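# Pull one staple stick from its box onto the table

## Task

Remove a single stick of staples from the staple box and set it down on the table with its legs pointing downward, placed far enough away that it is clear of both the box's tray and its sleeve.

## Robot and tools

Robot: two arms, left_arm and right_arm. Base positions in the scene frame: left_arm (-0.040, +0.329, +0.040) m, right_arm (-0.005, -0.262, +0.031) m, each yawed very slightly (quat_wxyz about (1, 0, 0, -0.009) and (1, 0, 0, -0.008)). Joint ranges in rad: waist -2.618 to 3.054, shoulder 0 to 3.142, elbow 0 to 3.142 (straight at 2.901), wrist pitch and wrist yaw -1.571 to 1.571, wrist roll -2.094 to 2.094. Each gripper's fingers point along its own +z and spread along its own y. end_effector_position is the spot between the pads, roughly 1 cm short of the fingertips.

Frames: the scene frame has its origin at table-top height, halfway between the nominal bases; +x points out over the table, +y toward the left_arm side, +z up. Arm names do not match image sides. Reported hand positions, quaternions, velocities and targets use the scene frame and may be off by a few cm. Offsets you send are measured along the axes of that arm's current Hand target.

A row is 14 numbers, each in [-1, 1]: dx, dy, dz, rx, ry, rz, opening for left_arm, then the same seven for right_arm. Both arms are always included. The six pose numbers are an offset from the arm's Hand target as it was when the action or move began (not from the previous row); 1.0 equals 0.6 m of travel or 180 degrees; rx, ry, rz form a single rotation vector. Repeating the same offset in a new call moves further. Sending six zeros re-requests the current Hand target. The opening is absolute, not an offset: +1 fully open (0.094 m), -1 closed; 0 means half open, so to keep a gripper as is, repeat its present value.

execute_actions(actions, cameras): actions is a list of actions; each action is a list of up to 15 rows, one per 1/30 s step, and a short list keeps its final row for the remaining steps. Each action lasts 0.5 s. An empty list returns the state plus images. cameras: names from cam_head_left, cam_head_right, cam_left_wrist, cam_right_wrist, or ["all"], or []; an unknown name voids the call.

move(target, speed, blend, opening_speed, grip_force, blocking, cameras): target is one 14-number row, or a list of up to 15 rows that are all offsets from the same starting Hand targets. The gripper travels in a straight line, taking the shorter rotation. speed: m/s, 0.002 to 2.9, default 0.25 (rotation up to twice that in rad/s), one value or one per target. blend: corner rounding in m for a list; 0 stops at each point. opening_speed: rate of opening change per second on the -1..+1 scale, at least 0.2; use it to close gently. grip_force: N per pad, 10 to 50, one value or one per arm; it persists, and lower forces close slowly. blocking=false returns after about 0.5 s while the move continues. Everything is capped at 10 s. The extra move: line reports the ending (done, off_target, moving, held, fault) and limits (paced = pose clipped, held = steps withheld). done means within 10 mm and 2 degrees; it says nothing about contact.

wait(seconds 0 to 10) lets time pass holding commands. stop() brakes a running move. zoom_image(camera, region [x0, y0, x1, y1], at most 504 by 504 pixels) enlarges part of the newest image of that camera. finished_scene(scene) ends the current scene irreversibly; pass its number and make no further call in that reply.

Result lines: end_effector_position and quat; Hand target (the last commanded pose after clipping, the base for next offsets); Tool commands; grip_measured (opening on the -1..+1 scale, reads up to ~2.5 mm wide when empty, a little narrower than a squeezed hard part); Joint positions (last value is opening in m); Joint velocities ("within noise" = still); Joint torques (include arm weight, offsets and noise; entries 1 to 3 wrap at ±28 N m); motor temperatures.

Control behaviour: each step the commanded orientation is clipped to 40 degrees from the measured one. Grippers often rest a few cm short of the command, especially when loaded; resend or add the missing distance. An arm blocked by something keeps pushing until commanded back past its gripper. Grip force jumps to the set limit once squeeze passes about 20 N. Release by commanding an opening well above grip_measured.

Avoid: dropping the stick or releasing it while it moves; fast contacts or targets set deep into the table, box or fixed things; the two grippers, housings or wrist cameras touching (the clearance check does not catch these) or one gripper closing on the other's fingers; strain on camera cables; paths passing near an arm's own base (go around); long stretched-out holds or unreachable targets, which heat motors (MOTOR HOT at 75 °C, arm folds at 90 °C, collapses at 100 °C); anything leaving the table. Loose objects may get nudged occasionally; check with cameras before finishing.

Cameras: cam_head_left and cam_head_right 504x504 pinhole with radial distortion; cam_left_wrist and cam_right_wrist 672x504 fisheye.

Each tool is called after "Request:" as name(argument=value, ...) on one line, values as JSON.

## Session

Request:
execute_actions(actions=[])

Request:
zoom_image(camera="cam_head_left", region=[140, 180, 300, 340])

Scene clock: 0.00 s.
left_arm: end_effector_position=(+0.3496, +0.3371, +0.1470) grip_measured=+1.000 end_effector_quat_wxyz=(+0.602, -0.042, +0.797, +0.008) | right_arm: end_effector_position=(+0.3893, -0.3188, +0.1406) grip_measured=+1.000 end_effector_quat_wxyz=(+0.613, +0.111, +0.777, -0.094)
Joint positions: left_arm=[-0.003 1.509 0.31 0.919 -0.085 -0.063 0.094] | right_arm=[-0.013 1.59 0.333 1.016 0.258 0.053 0.094]
Joint velocities: within noise
Joint torques (N m): no reading
Motor temperatures (°C): left_arm=[25 25 37 23 23 26 23] | right_arm=[24 26 30 23 22 24 24]
Heat: left arm: 37 °C; right arm: 30 °C.
Hand target: left_arm +0.3501, +0.3371, +0.1481; +0.602, -0.042, +0.797, +0.008 | right_arm +0.3895, -0.3190, +0.1409; +0.612, +0.112, +0.777, -0.094
Tool commands: left_gripper/opening=+1.0 right_gripper/opening=+1.0

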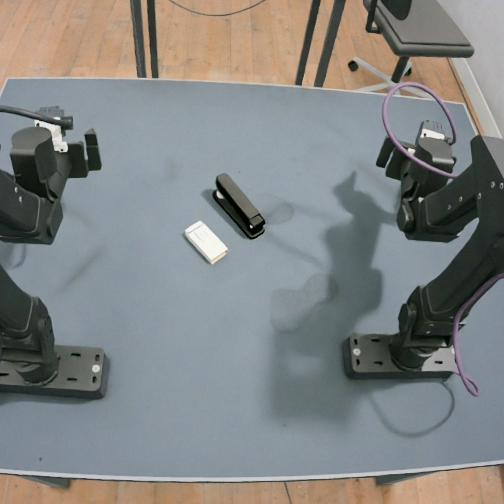

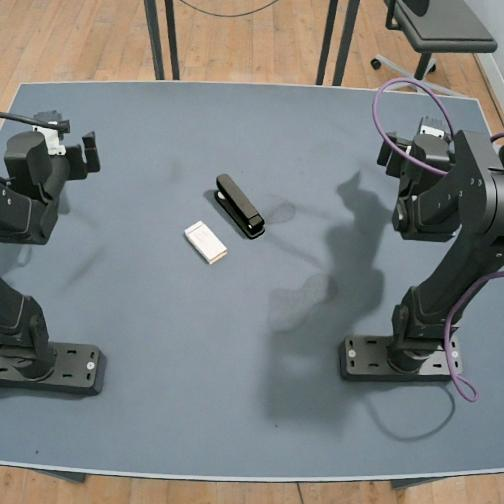

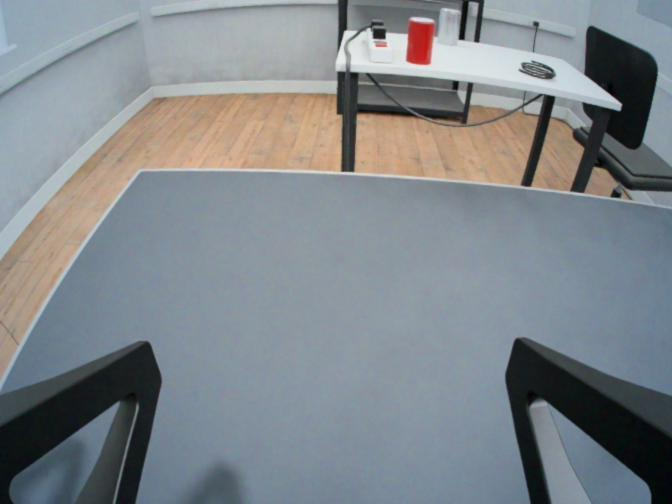

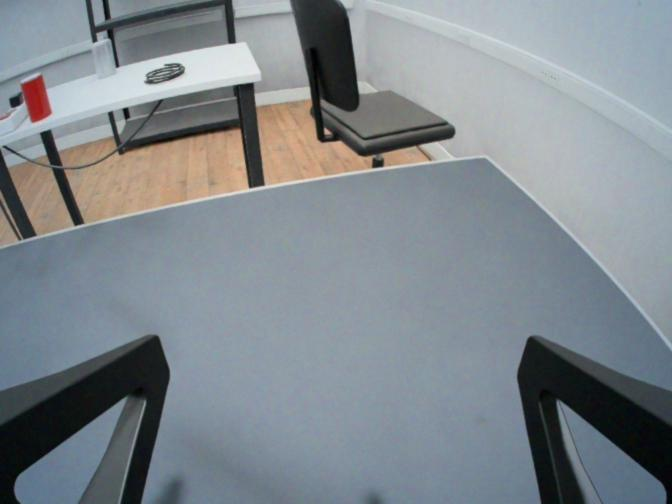

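Scaled by 3.150 from the camera's 504x504 image, which has a finer 720x720 frame.

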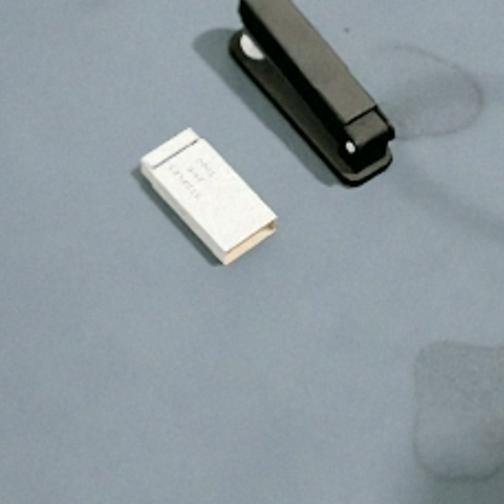

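Request:
move(target=[0.1069,-0.3635,-0.1847,-0.1514,0.3896,-0.1802,1,0.1562,0.3753,-0.5523,-0.2996,0.1568,-0.1646,1], cameras=["all"], speed=0.4)

Scene clock: 3.43 s.
left_arm: end_effector_position=(+0.2424, +0.1112, +0.1286) grip_measured=+1.000 end_effector_quat_wxyz=(+0.005, -0.372, +0.928, -0.008) | right_arm: end_effector_position=(+0.1255, -0.0083, +0.1179) grip_measured=+1.000 end_effector_quat_wxyz=(+0.354, -0.349, +0.856, +0.141)
Joint positions: left_arm=[-0.643 1.885 1.522 -1.189 -0.001 -1.425 0.094] | right_arm=[1.353 1.035 0.485 -0.326 0.391 0.42 0.094]
Joint torques (N m): left_arm=[-0.24 -7.47 7.06 0.24 0.05 -0.09] | right_arm=[0.5 -1.43 9.95 1.28 0.15 0.1]
Heat: left arm: 37 °C; right arm: 30 °C.
Hand target: left_arm +0.2432, +0.1090, +0.1252; +0.000, -0.375, +0.927, +0.000 | right_arm +0.1251, -0.0041, +0.1248; +0.354, -0.347, +0.857, +0.143
Off the commanded pose: left_arm 0.004 m, 1 deg | right_arm 0.008 m, 0 deg.
move: done

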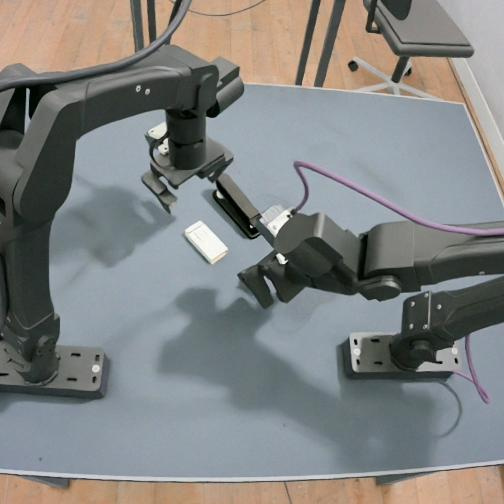

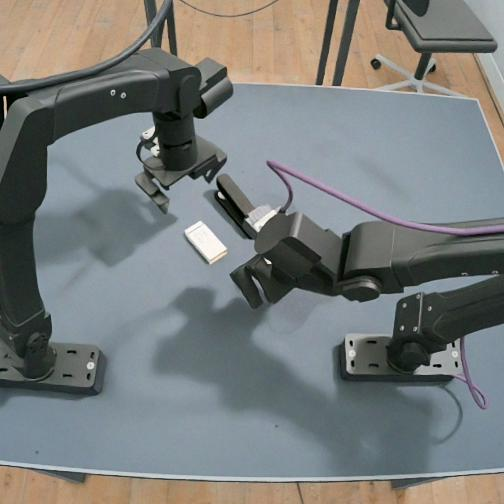

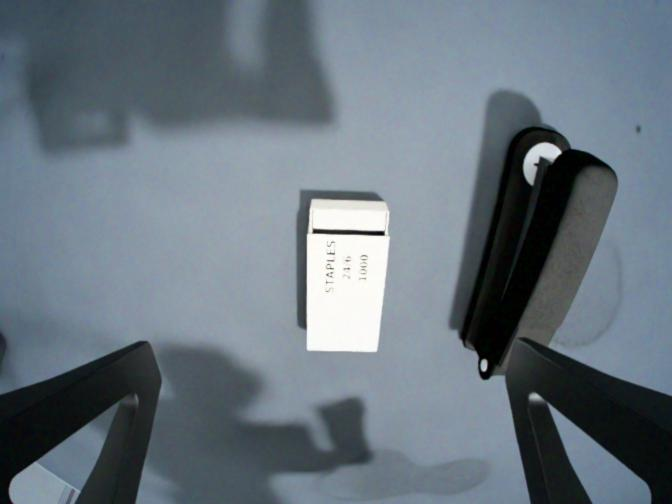

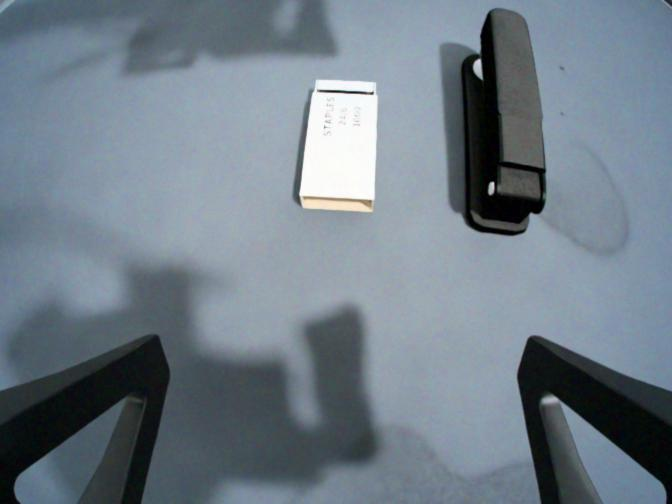

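Request:
move(target=[-0.004,0.003,0.125,0,0,0.0167,0.2,0,0.003,0.18,0.0118,0,0.0118,0.2], cameras=["cam_left_wrist","cam_right_wrist"], speed=0.25)

Scene clock: 5.83 s.
left_arm: end_effector_position=(+0.2436, +0.1100, +0.0576) grip_measured=+0.202 end_effector_quat_wxyz=(+0.004, -0.350, +0.937, -0.006) | right_arm: end_effector_position=(+0.1725, +0.0416, +0.0437) grip_measured=+0.202 end_effector_quat_wxyz=(+0.349, -0.328, +0.869, +0.128)
Joint positions: left_arm=[-0.643 1.964 1.339 -0.932 0 -1.377 0.056] | right_arm=[1.226 1.576 0.51 0.194 0.335 0.365 0.056]
Joint torques (N m): left_arm=[0.35 -8.53 4.79 0.45 0.04 0.04] | right_arm=[-0.73 -4 7.9 1.77 0.11 -0.05]
Heat: left arm: 38 °C; right arm: 31 °C.
Hand target: left_arm +0.2438, +0.1119, +0.0502; +0.000, -0.350, +0.937, +0.000 | right_arm +0.1787, +0.0501, +0.0483; +0.358, -0.324, +0.866, +0.134
Off the commanded pose: left_arm 0.008 m, 1 deg | right_arm 0.011 m, 1 deg.
move: off_target (right_arm)
Images, in order (width x height): cam_left_wrist 672x504, cam_right_wrist 672x504.

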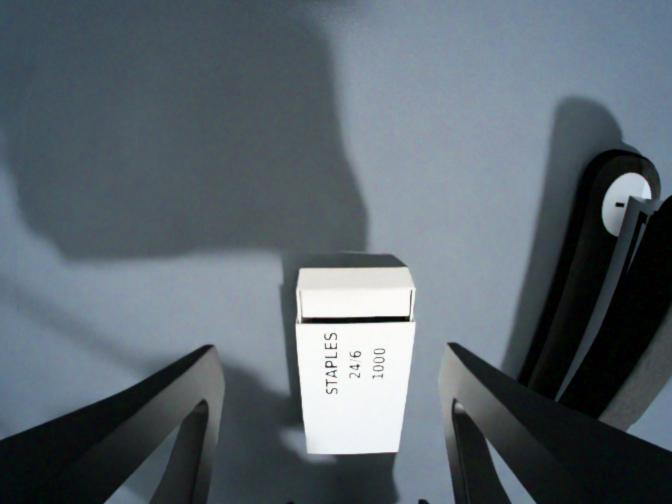

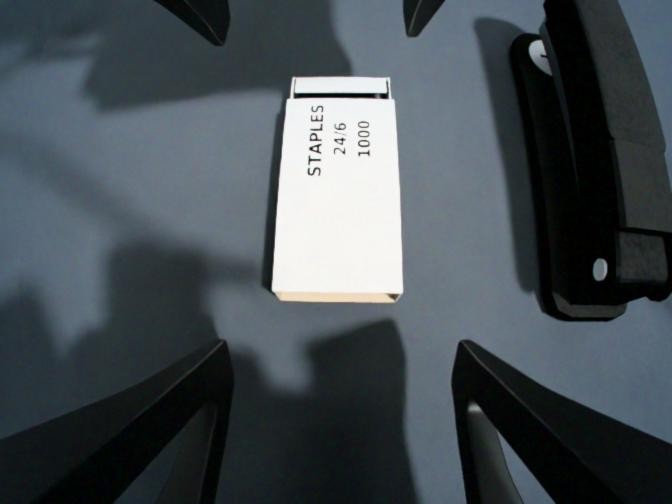

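Request:
move(target=[-0.007,-0.0105,0.075,0,0,0,0.2,0.002,0.005,0.077,0,0,0,0.2], cameras=["cam_left_wrist","cam_right_wrist"], speed=0.12)

Scene clock: 7.20 s.
left_arm: end_effector_position=(+0.2522, +0.1064, +0.0149) grip_measured=+0.202 end_effector_quat_wxyz=(+0.005, -0.350, +0.937, -0.008) | right_arm: end_effector_position=(+0.1963, +0.0696, +0.0170) grip_measured=+0.201 end_effector_quat_wxyz=(+0.356, -0.324, +0.866, +0.135)
Joint positions: left_arm=[-0.636 2.061 1.295 -0.786 0 -1.369 0.056] | right_arm=[1.182 1.806 0.589 0.377 0.309 0.331 0.056]
Joint torques (N m): left_arm=[0.42 -8.68 4.38 0.45 0.03 0.05] | right_arm=[-0.81 -5.04 6.74 1.7 0.07 -0.09]
Heat: left arm: 38 °C; right arm: 31 °C.
Hand target: left_arm +0.2510, +0.1099, +0.0052; +0.000, -0.350, +0.937, +0.000 | right_arm +0.2007, +0.0734, +0.0148; +0.358, -0.324, +0.866, +0.134
Off the commanded pose: left_arm 0.010 m, 1 deg | right_arm 0.006 m, 0 deg.
move: done
Images, in order (width x height): cam_left_wrist 672x504, cam_right_wrist 672x504.

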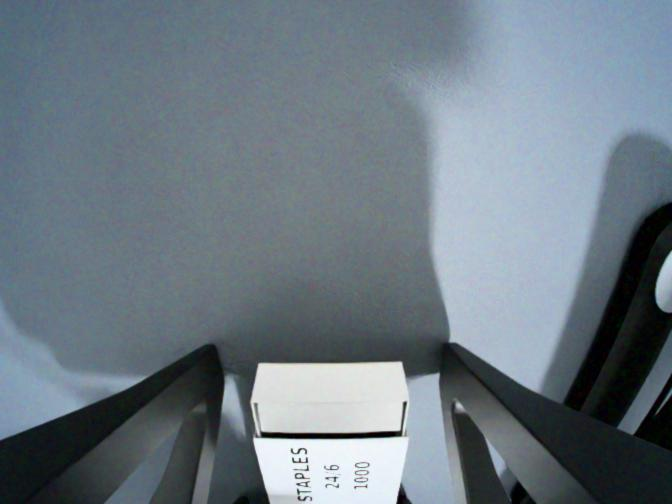

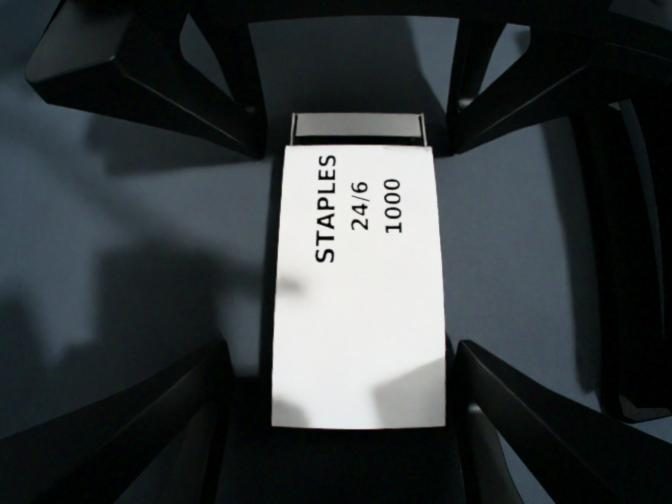

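Request:
move(target=[[0,0,0,0,0,0,-0.2,0,-0.004,0,0,0,0,-0.205],[0,0,0,0,0,0,-0.38,0,-0.004,0,0,0,0,-0.205],[-0.03,0,-0.006,0,0,0,-0.38,0,-0.004,0,0,0,0,-0.205]], cameras=["cam_left_wrist","cam_right_wrist"], speed=0.06, opening_speed=0.8, grip_force=[45,45])

Scene clock: 10.50 s.
left_arm: end_effector_position=(+0.2622, +0.1200, +0.0149) grip_measured=-0.247 end_effector_quat_wxyz=(+0.003, -0.352, +0.936, -0.010) | right_arm: end_effector_position=(+0.1964, +0.0709, +0.0171) grip_measured=-0.200 end_effector_quat_wxyz=(+0.354, -0.328, +0.865, +0.140)
Joint positions: left_arm=[-0.588 2.061 1.295 -0.785 0.005 -1.325 0.035] | right_arm=[1.174 1.806 0.589 0.382 0.289 0.321 0.038]
Joint torques (N m): left_arm=[0.38 -8.17 6.3 0.28 -0.02 0.08] | right_arm=[-0.85 -5.23 6.34 1.67 0.19 -0.04]
Heat: left arm: 38 °C; right arm: 31 °C.
Hand target: left_arm +0.2646, +0.1218, +0.0088; +0.000, -0.350, +0.937, +0.000 | right_arm +0.2023, +0.0715, +0.0148; +0.358, -0.324, +0.866, +0.134
Off the commanded pose: left_arm 0.007 m, 1 deg | right_arm 0.006 m, 1 deg.
grip_force (N): 45, 45
move: done
Images, in order (width x height): cam_left_wrist 672x504, cam_right_wrist 672x504.

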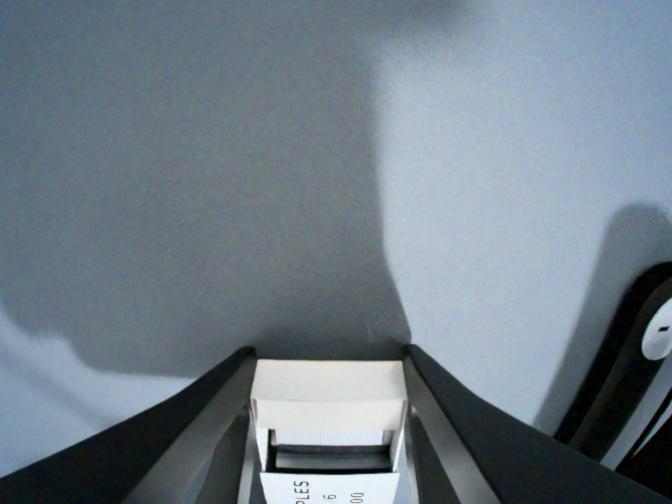

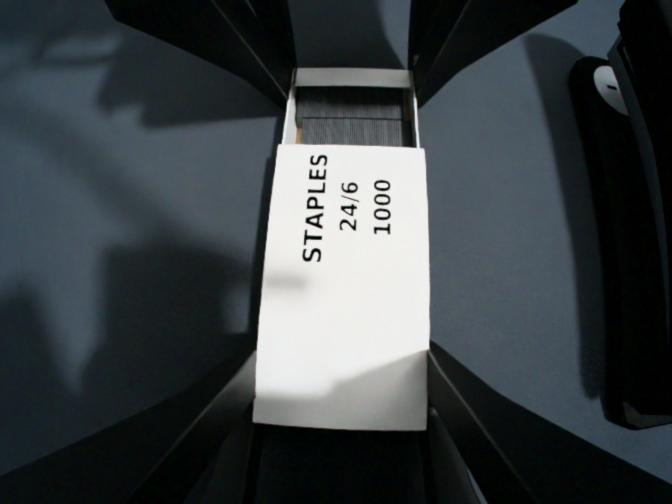

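Slides perfectly. Continue.

Request:
move(target=[-0.05,0,-0.005,0,0,0,-0.38,0,0,0,0,0,0,-0.205], cameras=["cam_right_wrist","cam_left_wrist"], speed=0.08)

Request:
zoom_image(camera="cam_right_wrist", region=[230, 0, 470, 180])

Scene clock: 11.60 s.
left_arm: end_effector_position=(+0.2868, +0.1398, +0.0176) grip_measured=-0.247 end_effector_quat_wxyz=(+0.006, -0.353, +0.935, -0.012) | right_arm: end_effector_position=(+0.1969, +0.0712, +0.0176) grip_measured=-0.200 end_effector_quat_wxyz=(+0.355, -0.327, +0.864, +0.141)
Joint positions: left_arm=[-0.507 2.085 1.345 -0.806 0.005 -1.248 0.035] | right_arm=[1.174 1.806 0.589 0.385 0.291 0.321 0.038]
Joint torques (N m): left_arm=[0.13 -8.55 6.43 0.22 -0.02 0.08] | right_arm=[-0.84 -5.23 6.32 1.65 0.17 -0.04]
Heat: left arm: 38 °C; right arm: 31 °C.
Hand target: left_arm +0.2871, +0.1416, +0.0117; +0.000, -0.350, +0.937, +0.001 | right_arm +0.2024, +0.0715, +0.0148; +0.358, -0.324, +0.866, +0.134
Off the commanded pose: left_arm 0.006 m, 2 deg | right_arm 0.006 m, 1 deg.
grip_force (N): 45, 45
move: done
Images, in order (width x height): cam_left_wrist 672x504, cam_right_wrist 672x504.

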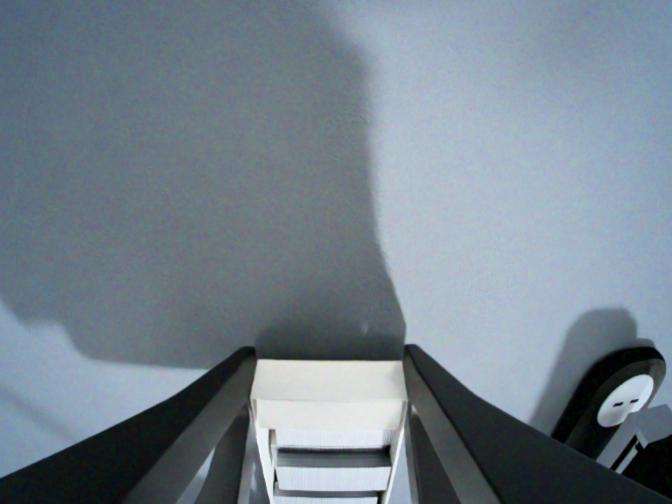

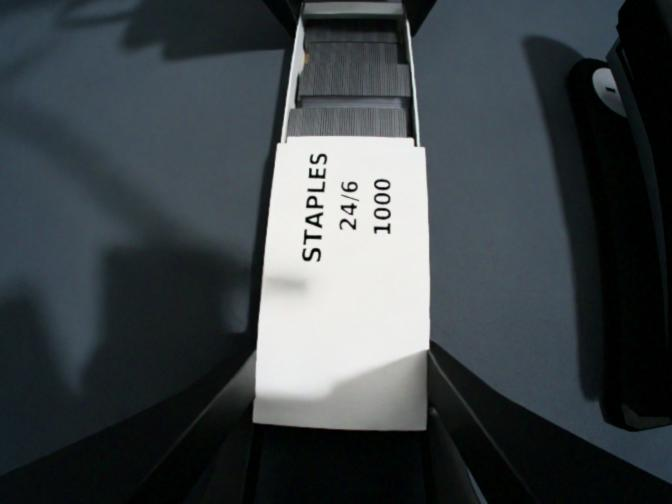

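Scaled by 2.100 from the camera's 672x504 image, which has a finer 960x720 frame.

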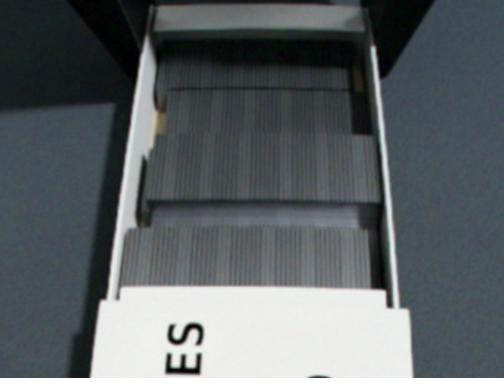

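Request:
move(target=[[0,0,0,0,0,0,0.0,0,0,0,0,0,0,0.0],[0,0,-0.125,0,0,0,0.0,0,0,-0.22,0,0,0,0.0],[0.0725,-0.002,-0.125,0,0,0.5,-0.58,0,0,-0.22,0,0,0,0.0]], cameras=["cam_left_wrist","cam_head_left"], speed=[0.1,0.2,0.4], blend=[0,0.02,0])

Request:
zoom_image(camera="cam_left_wrist", region=[210, 180, 450, 360])

Scene clock: 17.40 s.
left_arm: end_effector_position=(+0.2556, +0.1129, +0.0755) grip_measured=-0.578 end_effector_quat_wxyz=(-0.016, +0.410, +0.912, +0.002) | right_arm: end_effector_position=(+0.1318, +0.0114, +0.1026) grip_measured=-0.002 end_effector_quat_wxyz=(+0.353, -0.328, +0.866, +0.134)
Joint positions: left_arm=[-0.615 2.011 1.482 -1.074 0.003 0.21 0.02] | right_arm=[1.364 1.196 0.51 -0.214 0.419 0.474 0.047]
Joint torques (N m): left_arm=[-0.32 -14.04 4.38 0.31 0 0.07] | right_arm=[0.5 -4.33 7.73 1.27 0.28 0.08]
Heat: left arm: 38 °C; right arm: 31 °C.
Hand target: left_arm +0.2553, +0.1120, +0.0867; +0.000, +0.415, +0.910, +0.000 | right_arm +0.1320, +0.0103, +0.1083; +0.358, -0.324, +0.865, +0.134
Off the commanded pose: left_arm 0.011 m, 2 deg | right_arm 0.006 m, 1 deg.
grip_force (N): 45, 45
move: off_target (left_arm); target 3's new opening was sent with left_arm's hand 0.011 m and 2 deg from that target
Images, in order (width x height): cam_head_left 504x504, cam_left_wrist 672x504.

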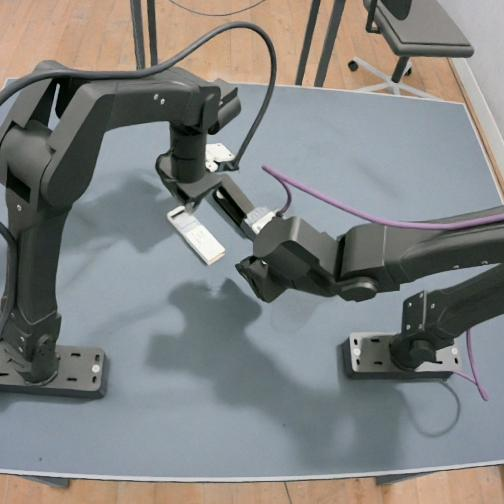

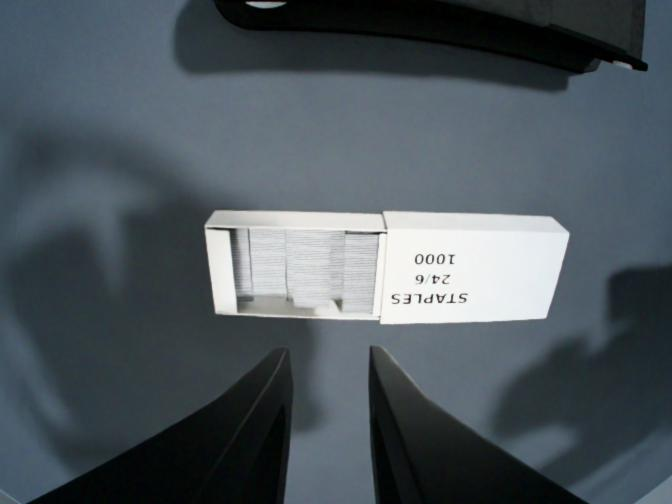

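Scaled by 2.100 from the camera's 672x504 image, which has a finer 960x720 frame.

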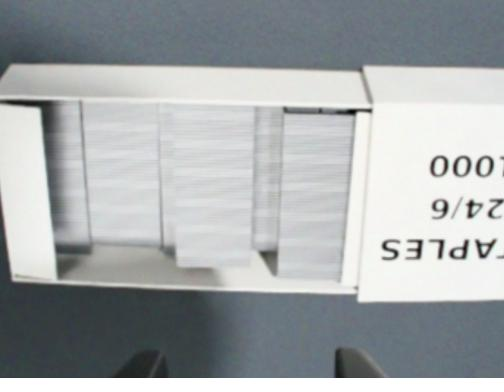

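Request:
move(target=[0.0015,0.0125,0.105,0,0,0.008,-0.64,0,0,0,0,0,0,0.0], cameras=["cam_left_wrist"], speed=0.12)

Request:
zoom_image(camera="cam_left_wrist", region=[220, 260, 460, 440])

Scene clock: 19.03 s.
left_arm: end_effector_position=(+0.2606, +0.1145, +0.0345) grip_measured=-0.638 end_effector_quat_wxyz=(+0.008, +0.425, +0.905, -0.003) | right_arm: end_effector_position=(+0.1318, +0.0114, +0.1026) grip_measured=-0.002 end_effector_quat_wxyz=(+0.353, -0.328, +0.866, +0.134)
Joint positions: left_arm=[-0.604 2.034 1.342 -0.861 0.003 0.256 0.017] | right_arm=[1.364 1.196 0.51 -0.214 0.419 0.474 0.047]
Joint torques (N m): left_arm=[0.36 -8.53 4.44 0.49 0 0.05] | right_arm=[0.51 -4.33 7.73 1.27 0.28 0.08]
Heat: left arm: 38 °C; right arm: 31 °C.
Hand target: left_arm +0.2602, +0.1177, +0.0238; +0.000, +0.426, +0.905, +0.000 | right_arm +0.1320, +0.0103, +0.1083; +0.358, -0.324, +0.865, +0.134
Off the commanded pose: left_arm 0.011 m, 1 deg | right_arm 0.006 m, 1 deg.
grip_force (N): 45, 45
move: off_target (left_arm)
Images, in order (width x height): cam_left_wrist 672x504.

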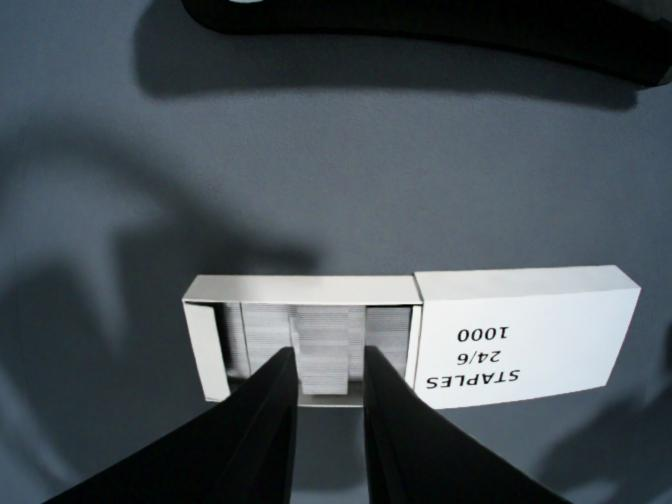

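Scaled by 2.100 from the camera's 672x504 image, which has a finer 960x720 frame.

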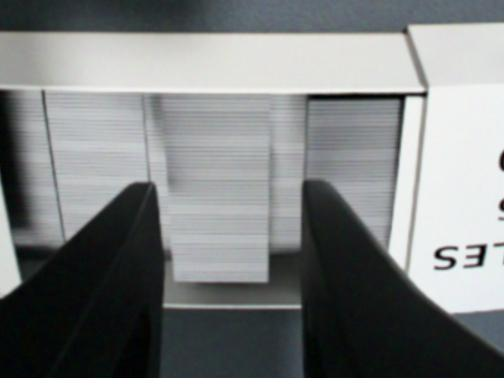

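Request:
move(target=[0,0.0028,0.019,0,0,0,-0.66,0,0,0,0,0,0,0.0], cameras=["cam_left_wrist"], speed=0.06)

Request:
zoom_image(camera="cam_left_wrist", region=[220, 280, 460, 460])

Scene clock: 20.33 s.
left_arm: end_effector_position=(+0.2634, +0.1143, +0.0253) grip_measured=-0.658 end_effector_quat_wxyz=(+0.012, +0.426, +0.905, -0.003) | right_arm: end_effector_position=(+0.1318, +0.0114, +0.1026) grip_measured=-0.002 end_effector_quat_wxyz=(+0.353, -0.328, +0.866, +0.134)
Joint positions: left_arm=[-0.6 2.052 1.328 -0.822 0.002 0.261 0.016] | right_arm=[1.364 1.196 0.51 -0.214 0.419 0.474 0.047]
Joint torques (N m): left_arm=[0.43 -8.29 4.18 0.51 0 0.06] | right_arm=[0.51 -4.33 7.73 1.28 0.28 0.08]
Heat: left arm: 38 °C; right arm: 31 °C.
Hand target: left_arm +0.2616, +0.1187, +0.0124; +0.000, +0.426, +0.905, +0.000 | right_arm +0.1320, +0.0103, +0.1083; +0.358, -0.324, +0.865, +0.134
Off the commanded pose: left_arm 0.014 m, 1 deg | right_arm 0.006 m, 1 deg.
grip_force (N): 45, 45
move: off_target (left_arm)
Images, in order (width x height): cam_left_wrist 672x504.

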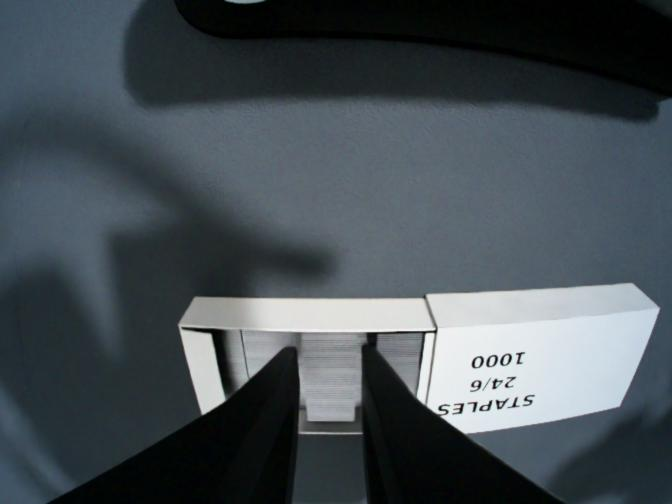

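Scaled by 2.100 from the camera's 672x504 image, which has a finer 960x720 frame.

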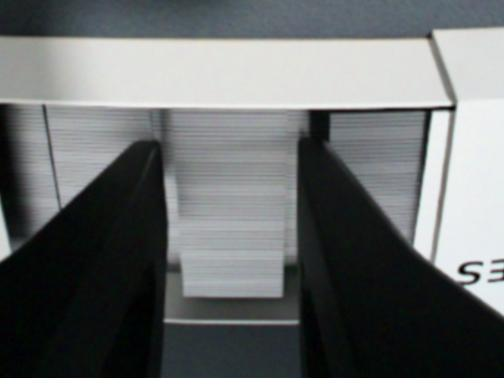

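Request:
move(target=[0,0.0015,0.013,0,0,0,-0.64,0,0,0,0,0,0,0.0], cameras=["cam_left_wrist"], speed=0.04)

Request:
zoom_image(camera="cam_left_wrist", region=[220, 280, 460, 460])

Scene clock: 21.20 s.
left_arm: end_effector_position=(+0.2637, +0.1144, +0.0197) grip_measured=-0.642 end_effector_quat_wxyz=(+0.012, +0.426, +0.905, -0.003) | right_arm: end_effector_position=(+0.1318, +0.0114, +0.1026) grip_measured=-0.002 end_effector_quat_wxyz=(+0.353, -0.328, +0.866, +0.134)
Joint positions: left_arm=[-0.599 2.063 1.319 -0.803 0.002 0.263 0.017] | right_arm=[1.364 1.196 0.51 -0.214 0.419 0.474 0.047]
Joint torques (N m): left_arm=[0.53 -7.95 3.97 0.58 0.01 0.07] | right_arm=[0.5 -4.34 7.73 1.27 0.28 0.08]
Heat: left arm: 38 °C; right arm: 31 °C.
Hand target: left_arm +0.2621, +0.1194, +0.0045; +0.000, +0.426, +0.905, +0.000 | right_arm +0.1320, +0.0103, +0.1083; +0.358, -0.324, +0.865, +0.134
Off the commanded pose: left_arm 0.016 m, 1 deg | right_arm 0.006 m, 1 deg.
grip_force (N): 45, 45
move: off_target (left_arm)
Images, in order (width x height): cam_left_wrist 672x504.

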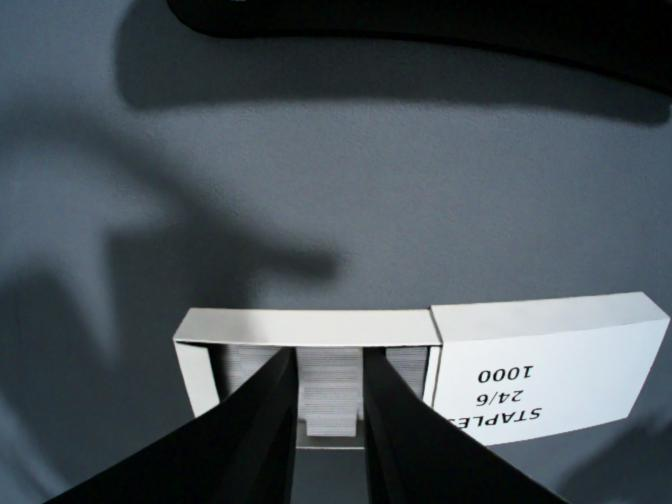

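Scaled by 2.100 from the camera's 672x504 image, which has a finer 960x720 frame.

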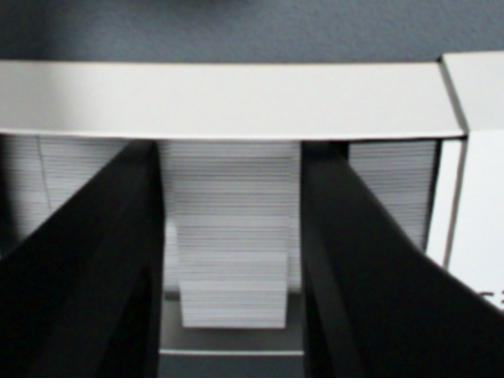

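Request:
move(target=[0.0075,0,0.006,0,0,0,-0.64,0,0,0,0,0,0,0.0], cameras=["cam_left_wrist"], speed=0.04)

Request:
zoom_image(camera="cam_left_wrist", region=[220, 280, 460, 460])

Scene clock: 22.17 s.
left_arm: end_effector_position=(+0.2635, +0.1151, +0.0185) grip_measured=-0.642 end_effector_quat_wxyz=(+0.012, +0.427, +0.904, -0.004) | right_arm: end_effector_position=(+0.1318, +0.0114, +0.1026) grip_measured=-0.002 end_effector_quat_wxyz=(+0.353, -0.328, +0.866, +0.134)
Joint positions: left_arm=[-0.598 2.063 1.314 -0.797 0.003 0.266 0.017] | right_arm=[1.364 1.196 0.51 -0.214 0.419 0.474 0.047]
Joint torques (N m): left_arm=[0.65 -8.5 2.48 0.72 0.01 0.06] | right_arm=[0.51 -4.33 7.73 1.28 0.28 0.08]
Motor temperatures (°C): left_arm=[25 30 38 23 23 26 23] | right_arm=[24 26 31 25 22 24 24]
Heat: left arm: 38 °C; right arm: 31 °C.
Hand target: left_arm +0.2593, +0.1228, +0.0009; +0.000, +0.426, +0.905, +0.000 | right_arm +0.1320, +0.0103, +0.1083; +0.358, -0.324, +0.865, +0.134
Off the commanded pose: left_arm 0.020 m, 2 deg | right_arm 0.006 m, 1 deg.
grip_force (N): 45, 45
move: off_target (left_arm)
Images, in order (width x height): cam_left_wrist 672x504.

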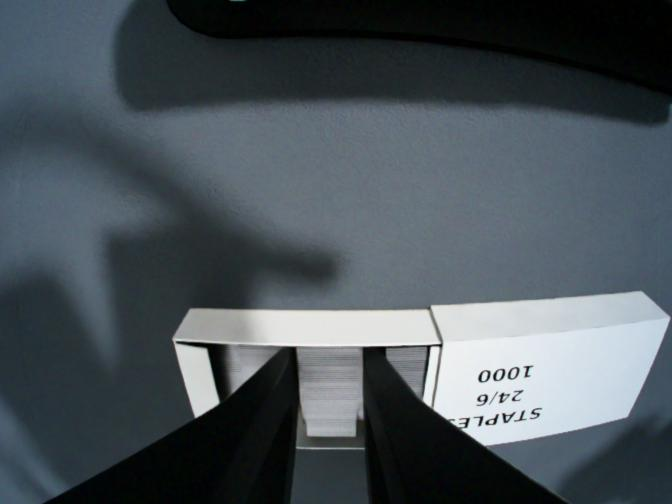

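Scaled by 2.100 from the camera's 672x504 image, which has a finer 960x720 frame.

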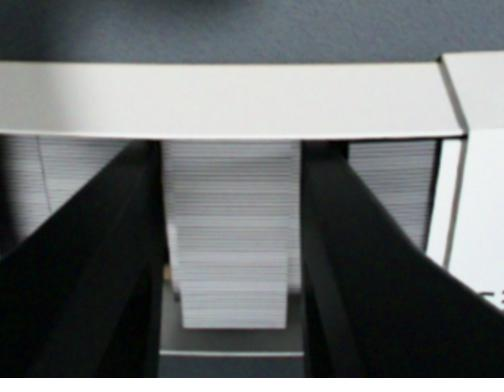

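Request:
move(target=[[-0.002,0,-0.008,0,0,0,-0.64,0,0,0,0,0,0,0.0],[-0.002,0,-0.008,0,0,0,-0.85,0,0,0,0,0,0,0.0]], speed=0.04, grip_force=[20,45])

Request:
move(target=[0,0,-0.1,0,0,0,-0.85,0,0,0,0,0,0,0.0], cameras=["cam_left_wrist","cam_head_left"], speed=0.08)

Scene clock: 23.83 s.
left_arm: end_effector_position=(+0.2635, +0.1151, +0.0185) grip_measured=-0.726 end_effector_quat_wxyz=(+0.012, +0.427, +0.904, -0.004) | right_arm: end_effector_position=(+0.1318, +0.0114, +0.1026) grip_measured=-0.002 end_effector_quat_wxyz=(+0.353, -0.328, +0.866, +0.134)
Joint positions: left_arm=[-0.598 2.063 1.314 -0.797 0.003 0.266 0.013] | right_arm=[1.364 1.196 0.51 -0.214 0.419 0.474 0.047]
Joint torques (N m): left_arm=[0.59 -8.87 3.4 0.55 0 0.06] | right_arm=[0.51 -4.33 7.73 1.28 0.28 0.08]
Heat: left arm: 38 °C; right arm: 31 °C.
Hand target: left_arm +0.2600, +0.1218, +0.0057; +0.000, +0.426, +0.905, +0.000 | right_arm +0.1320, +0.0103, +0.1083; +0.358, -0.324, +0.865, +0.134
Off the commanded pose: left_arm 0.015 m, 2 deg | right_arm 0.006 m, 1 deg.
grip_force (N): 20, 45
move: off_target (left_arm); target 2's new opening was sent with left_arm's hand 0.015 m and 2 deg from that target

Scene clock: 25.30 s.
left_arm: end_effector_position=(+0.2522, +0.1231, +0.0514) grip_measured=-0.727 end_effector_quat_wxyz=(-0.020, +0.427, +0.904, +0.002) | right_arm: end_effector_position=(+0.1318, +0.0114, +0.1026) grip_measured=-0.002 end_effector_quat_wxyz=(+0.353, -0.328, +0.866, +0.134)
Joint positions: left_arm=[-0.598 2.018 1.39 -0.983 0.003 0.266 0.013] | right_arm=[1.364 1.196 0.51 -0.214 0.419 0.474 0.047]
Joint torques (N m): left_arm=[0.58 -13.04 6.26 0.18 0 0.06] | right_arm=[0.51 -4.34 7.72 1.27 0.28 0.08]
Heat: left arm: 38 °C; right arm: 31 °C.
Hand target: left_arm +0.2601, +0.1218, +0.0658; +0.000, +0.426, +0.905, +0.000 | right_arm +0.1320, +0.0103, +0.1083; +0.358, -0.324, +0.865, +0.134
Off the commanded pose: left_arm 0.016 m, 2 deg | right_arm 0.006 m, 1 deg.
grip_force (N): 20, 45
move: off_target (left_arm)
Images, in order (width x height): cam_head_left 504x504, cam_left_wrist 672x504.

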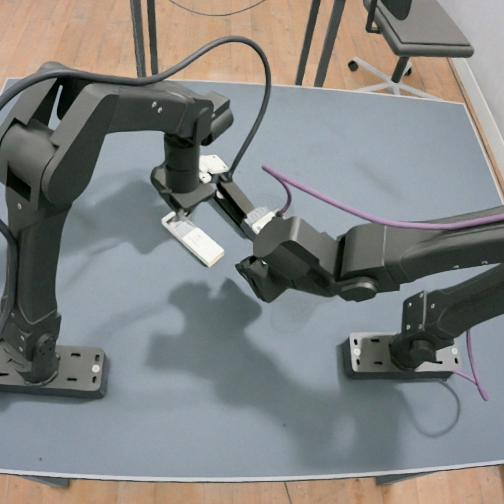

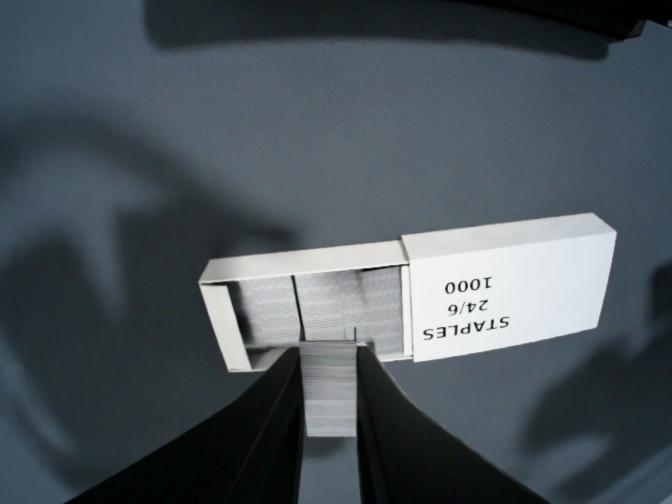

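Request:
move(target=[[0,0,-0.03,0,0,0,-0.85,0,0,0,0,0,0,0.0],[0.2445,0.105,-0.02,0,0,0,-0.85,0,0,0,0,0,0,0.0],[0.2445,0.105,0.085,0,0,0,-0.85,0,0,0,0,0,0,0.0],[0.2445,0.105,0.1,0,0,0,-0.85,0,0,0,0,0,0,0.0]], blend=[0.01,0.03,0.005,0], cameras=["cam_left_wrist"], speed=[0.15,0.25,0.15,0.04])

Request:
zoom_image(camera="cam_left_wrist", region=[220, 260, 460, 440])

Scene clock: 27.77 s.
left_arm: end_effector_position=(+0.2188, +0.2748, +0.0130) grip_measured=-0.727 end_effector_quat_wxyz=(+0.007, +0.425, +0.905, +0.007) | right_arm: end_effector_position=(+0.1318, +0.0114, +0.1026) grip_measured=-0.002 end_effector_quat_wxyz=(+0.353, -0.328, +0.866, +0.134)
Joint positions: left_arm=[-0.199 1.731 0.823 -0.647 -0.01 0.66 0.013] | right_arm=[1.364 1.196 0.51 -0.214 0.419 0.474 0.047]
Joint torques (N m): left_arm=[0.32 -5.19 3.71 0.49 0.13 0.06] | right_arm=[0.51 -4.33 7.75 1.28 0.28 0.07]
Heat: left arm: 38 °C; right arm: 31 °C.
Hand target: left_arm +0.2151, +0.2751, +0.0059; +0.000, +0.426, +0.905, +0.000 | right_arm +0.1320, +0.0103, +0.1083; +0.358, -0.324, +0.865, +0.134
Off the commanded pose: left_arm 0.008 m, 1 deg | right_arm 0.006 m, 1 deg.
grip_force (N): 20, 45
move: done; blend cut to 0.0091 m at target 1, 0.0045 m at target 3
Images, in order (width x height): cam_left_wrist 672x504.

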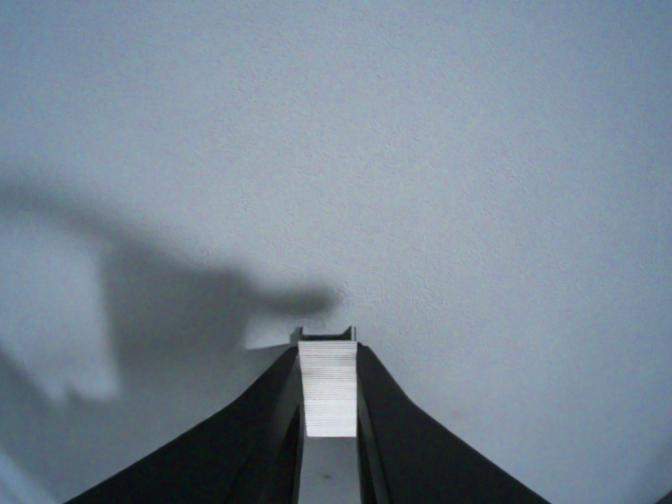

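Scaled by 2.100 from the camera's 672x504 image, which has a finer 960x720 frame.

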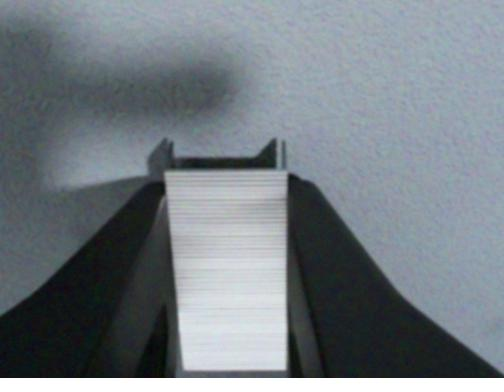

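About 2 mm above; lower 2.5 mm, open, lift.

Request:
move(target=[[0,0,0.0055,0,0,0,-0.85,0,0,0,0,0,0,0.0],[0,0,0.0055,0,0,0,-0.55,0,0,0,0,0,0,0.0]], opening_speed=0.5, speed=0.03)

Request:
move(target=[0,0,-0.15,0,0,0,-0.55,0,0,0,0,0,0,0.0], cameras=["cam_left_wrist","cam_head_left"], speed=0.12)

Scene clock: 29.40 s.
left_arm: end_effector_position=(+0.2209, +0.2743, +0.0108) grip_measured=-0.552 end_effector_quat_wxyz=(+0.011, +0.425, +0.905, +0.007) | right_arm: end_effector_position=(+0.1318, +0.0114, +0.1026) grip_measured=-0.002 end_effector_quat_wxyz=(+0.353, -0.328, +0.866, +0.134)
Joint positions: left_arm=[-0.199 1.738 0.82 -0.629 -0.01 0.661 0.021] | right_arm=[1.364 1.196 0.51 -0.214 0.419 0.474 0.047]
Joint torques (N m): left_arm=[0.32 -5.09 3.54 0.49 0.13 0.06] | right_arm=[0.51 -4.33 7.73 1.28 0.28 0.08]
Heat: left arm: 38 °C; right arm: 31 °C.
Hand target: left_arm +0.2153, +0.2750, +0.0026; +0.000, +0.426, +0.905, +0.000 | right_arm +0.1320, +0.0103, +0.1083; +0.358, -0.324, +0.865, +0.134
Off the commanded pose: left_arm 0.010 m, 2 deg | right_arm 0.006 m, 1 deg.
grip_force (N): 20, 45
move: done

Scene clock: 30.93 s.
left_arm: end_effector_position=(+0.2104, +0.2766, +0.0831) grip_measured=-0.552 end_effector_quat_wxyz=(-0.016, +0.425, +0.905, +0.001) | right_arm: end_effector_position=(+0.1318, +0.0114, +0.1026) grip_measured=-0.002 end_effector_quat_wxyz=(+0.353, -0.328, +0.866, +0.134)
Joint positions: left_arm=[-0.199 1.599 0.996 -0.999 -0.01 0.661 0.021] | right_arm=[1.364 1.196 0.51 -0.214 0.419 0.474 0.047]
Joint torques (N m): left_arm=[0.31 -8.18 6.34 0.19 0.13 0.06] | right_arm=[0.51 -4.34 7.73 1.27 0.28 0.08]
Heat: left arm: 38 °C; right arm: 31 °C.
Hand target: left_arm +0.2152, +0.2750, +0.0926; +0.000, +0.426, +0.905, +0.000 | right_arm +0.1320, +0.0103, +0.1083; +0.358, -0.324, +0.865, +0.134
Off the commanded pose: left_arm 0.011 m, 2 deg | right_arm 0.006 m, 1 deg.
grip_force (N): 20, 45
move: off_target (left_arm)
Images, in order (width x height): cam_head_left 504x504, cam_left_wrist 672x504.

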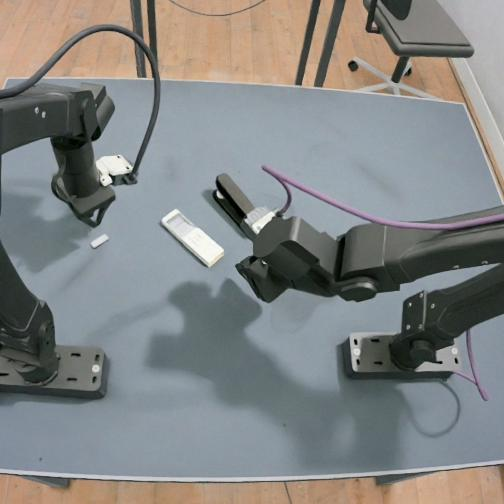

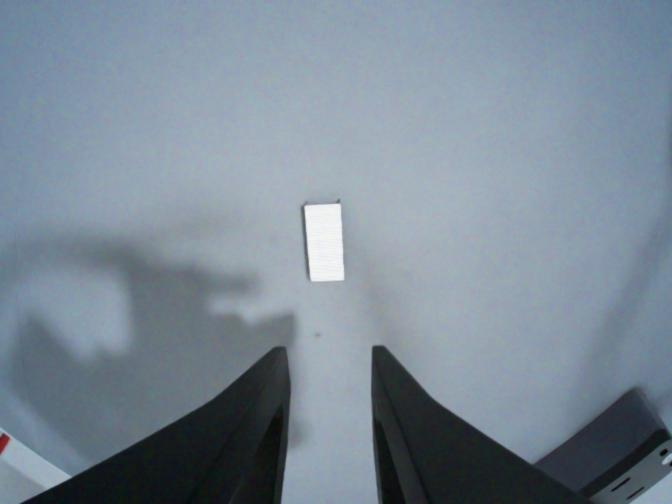

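Request:
finished_scene(scene=2)

The scene is finished: the task was done.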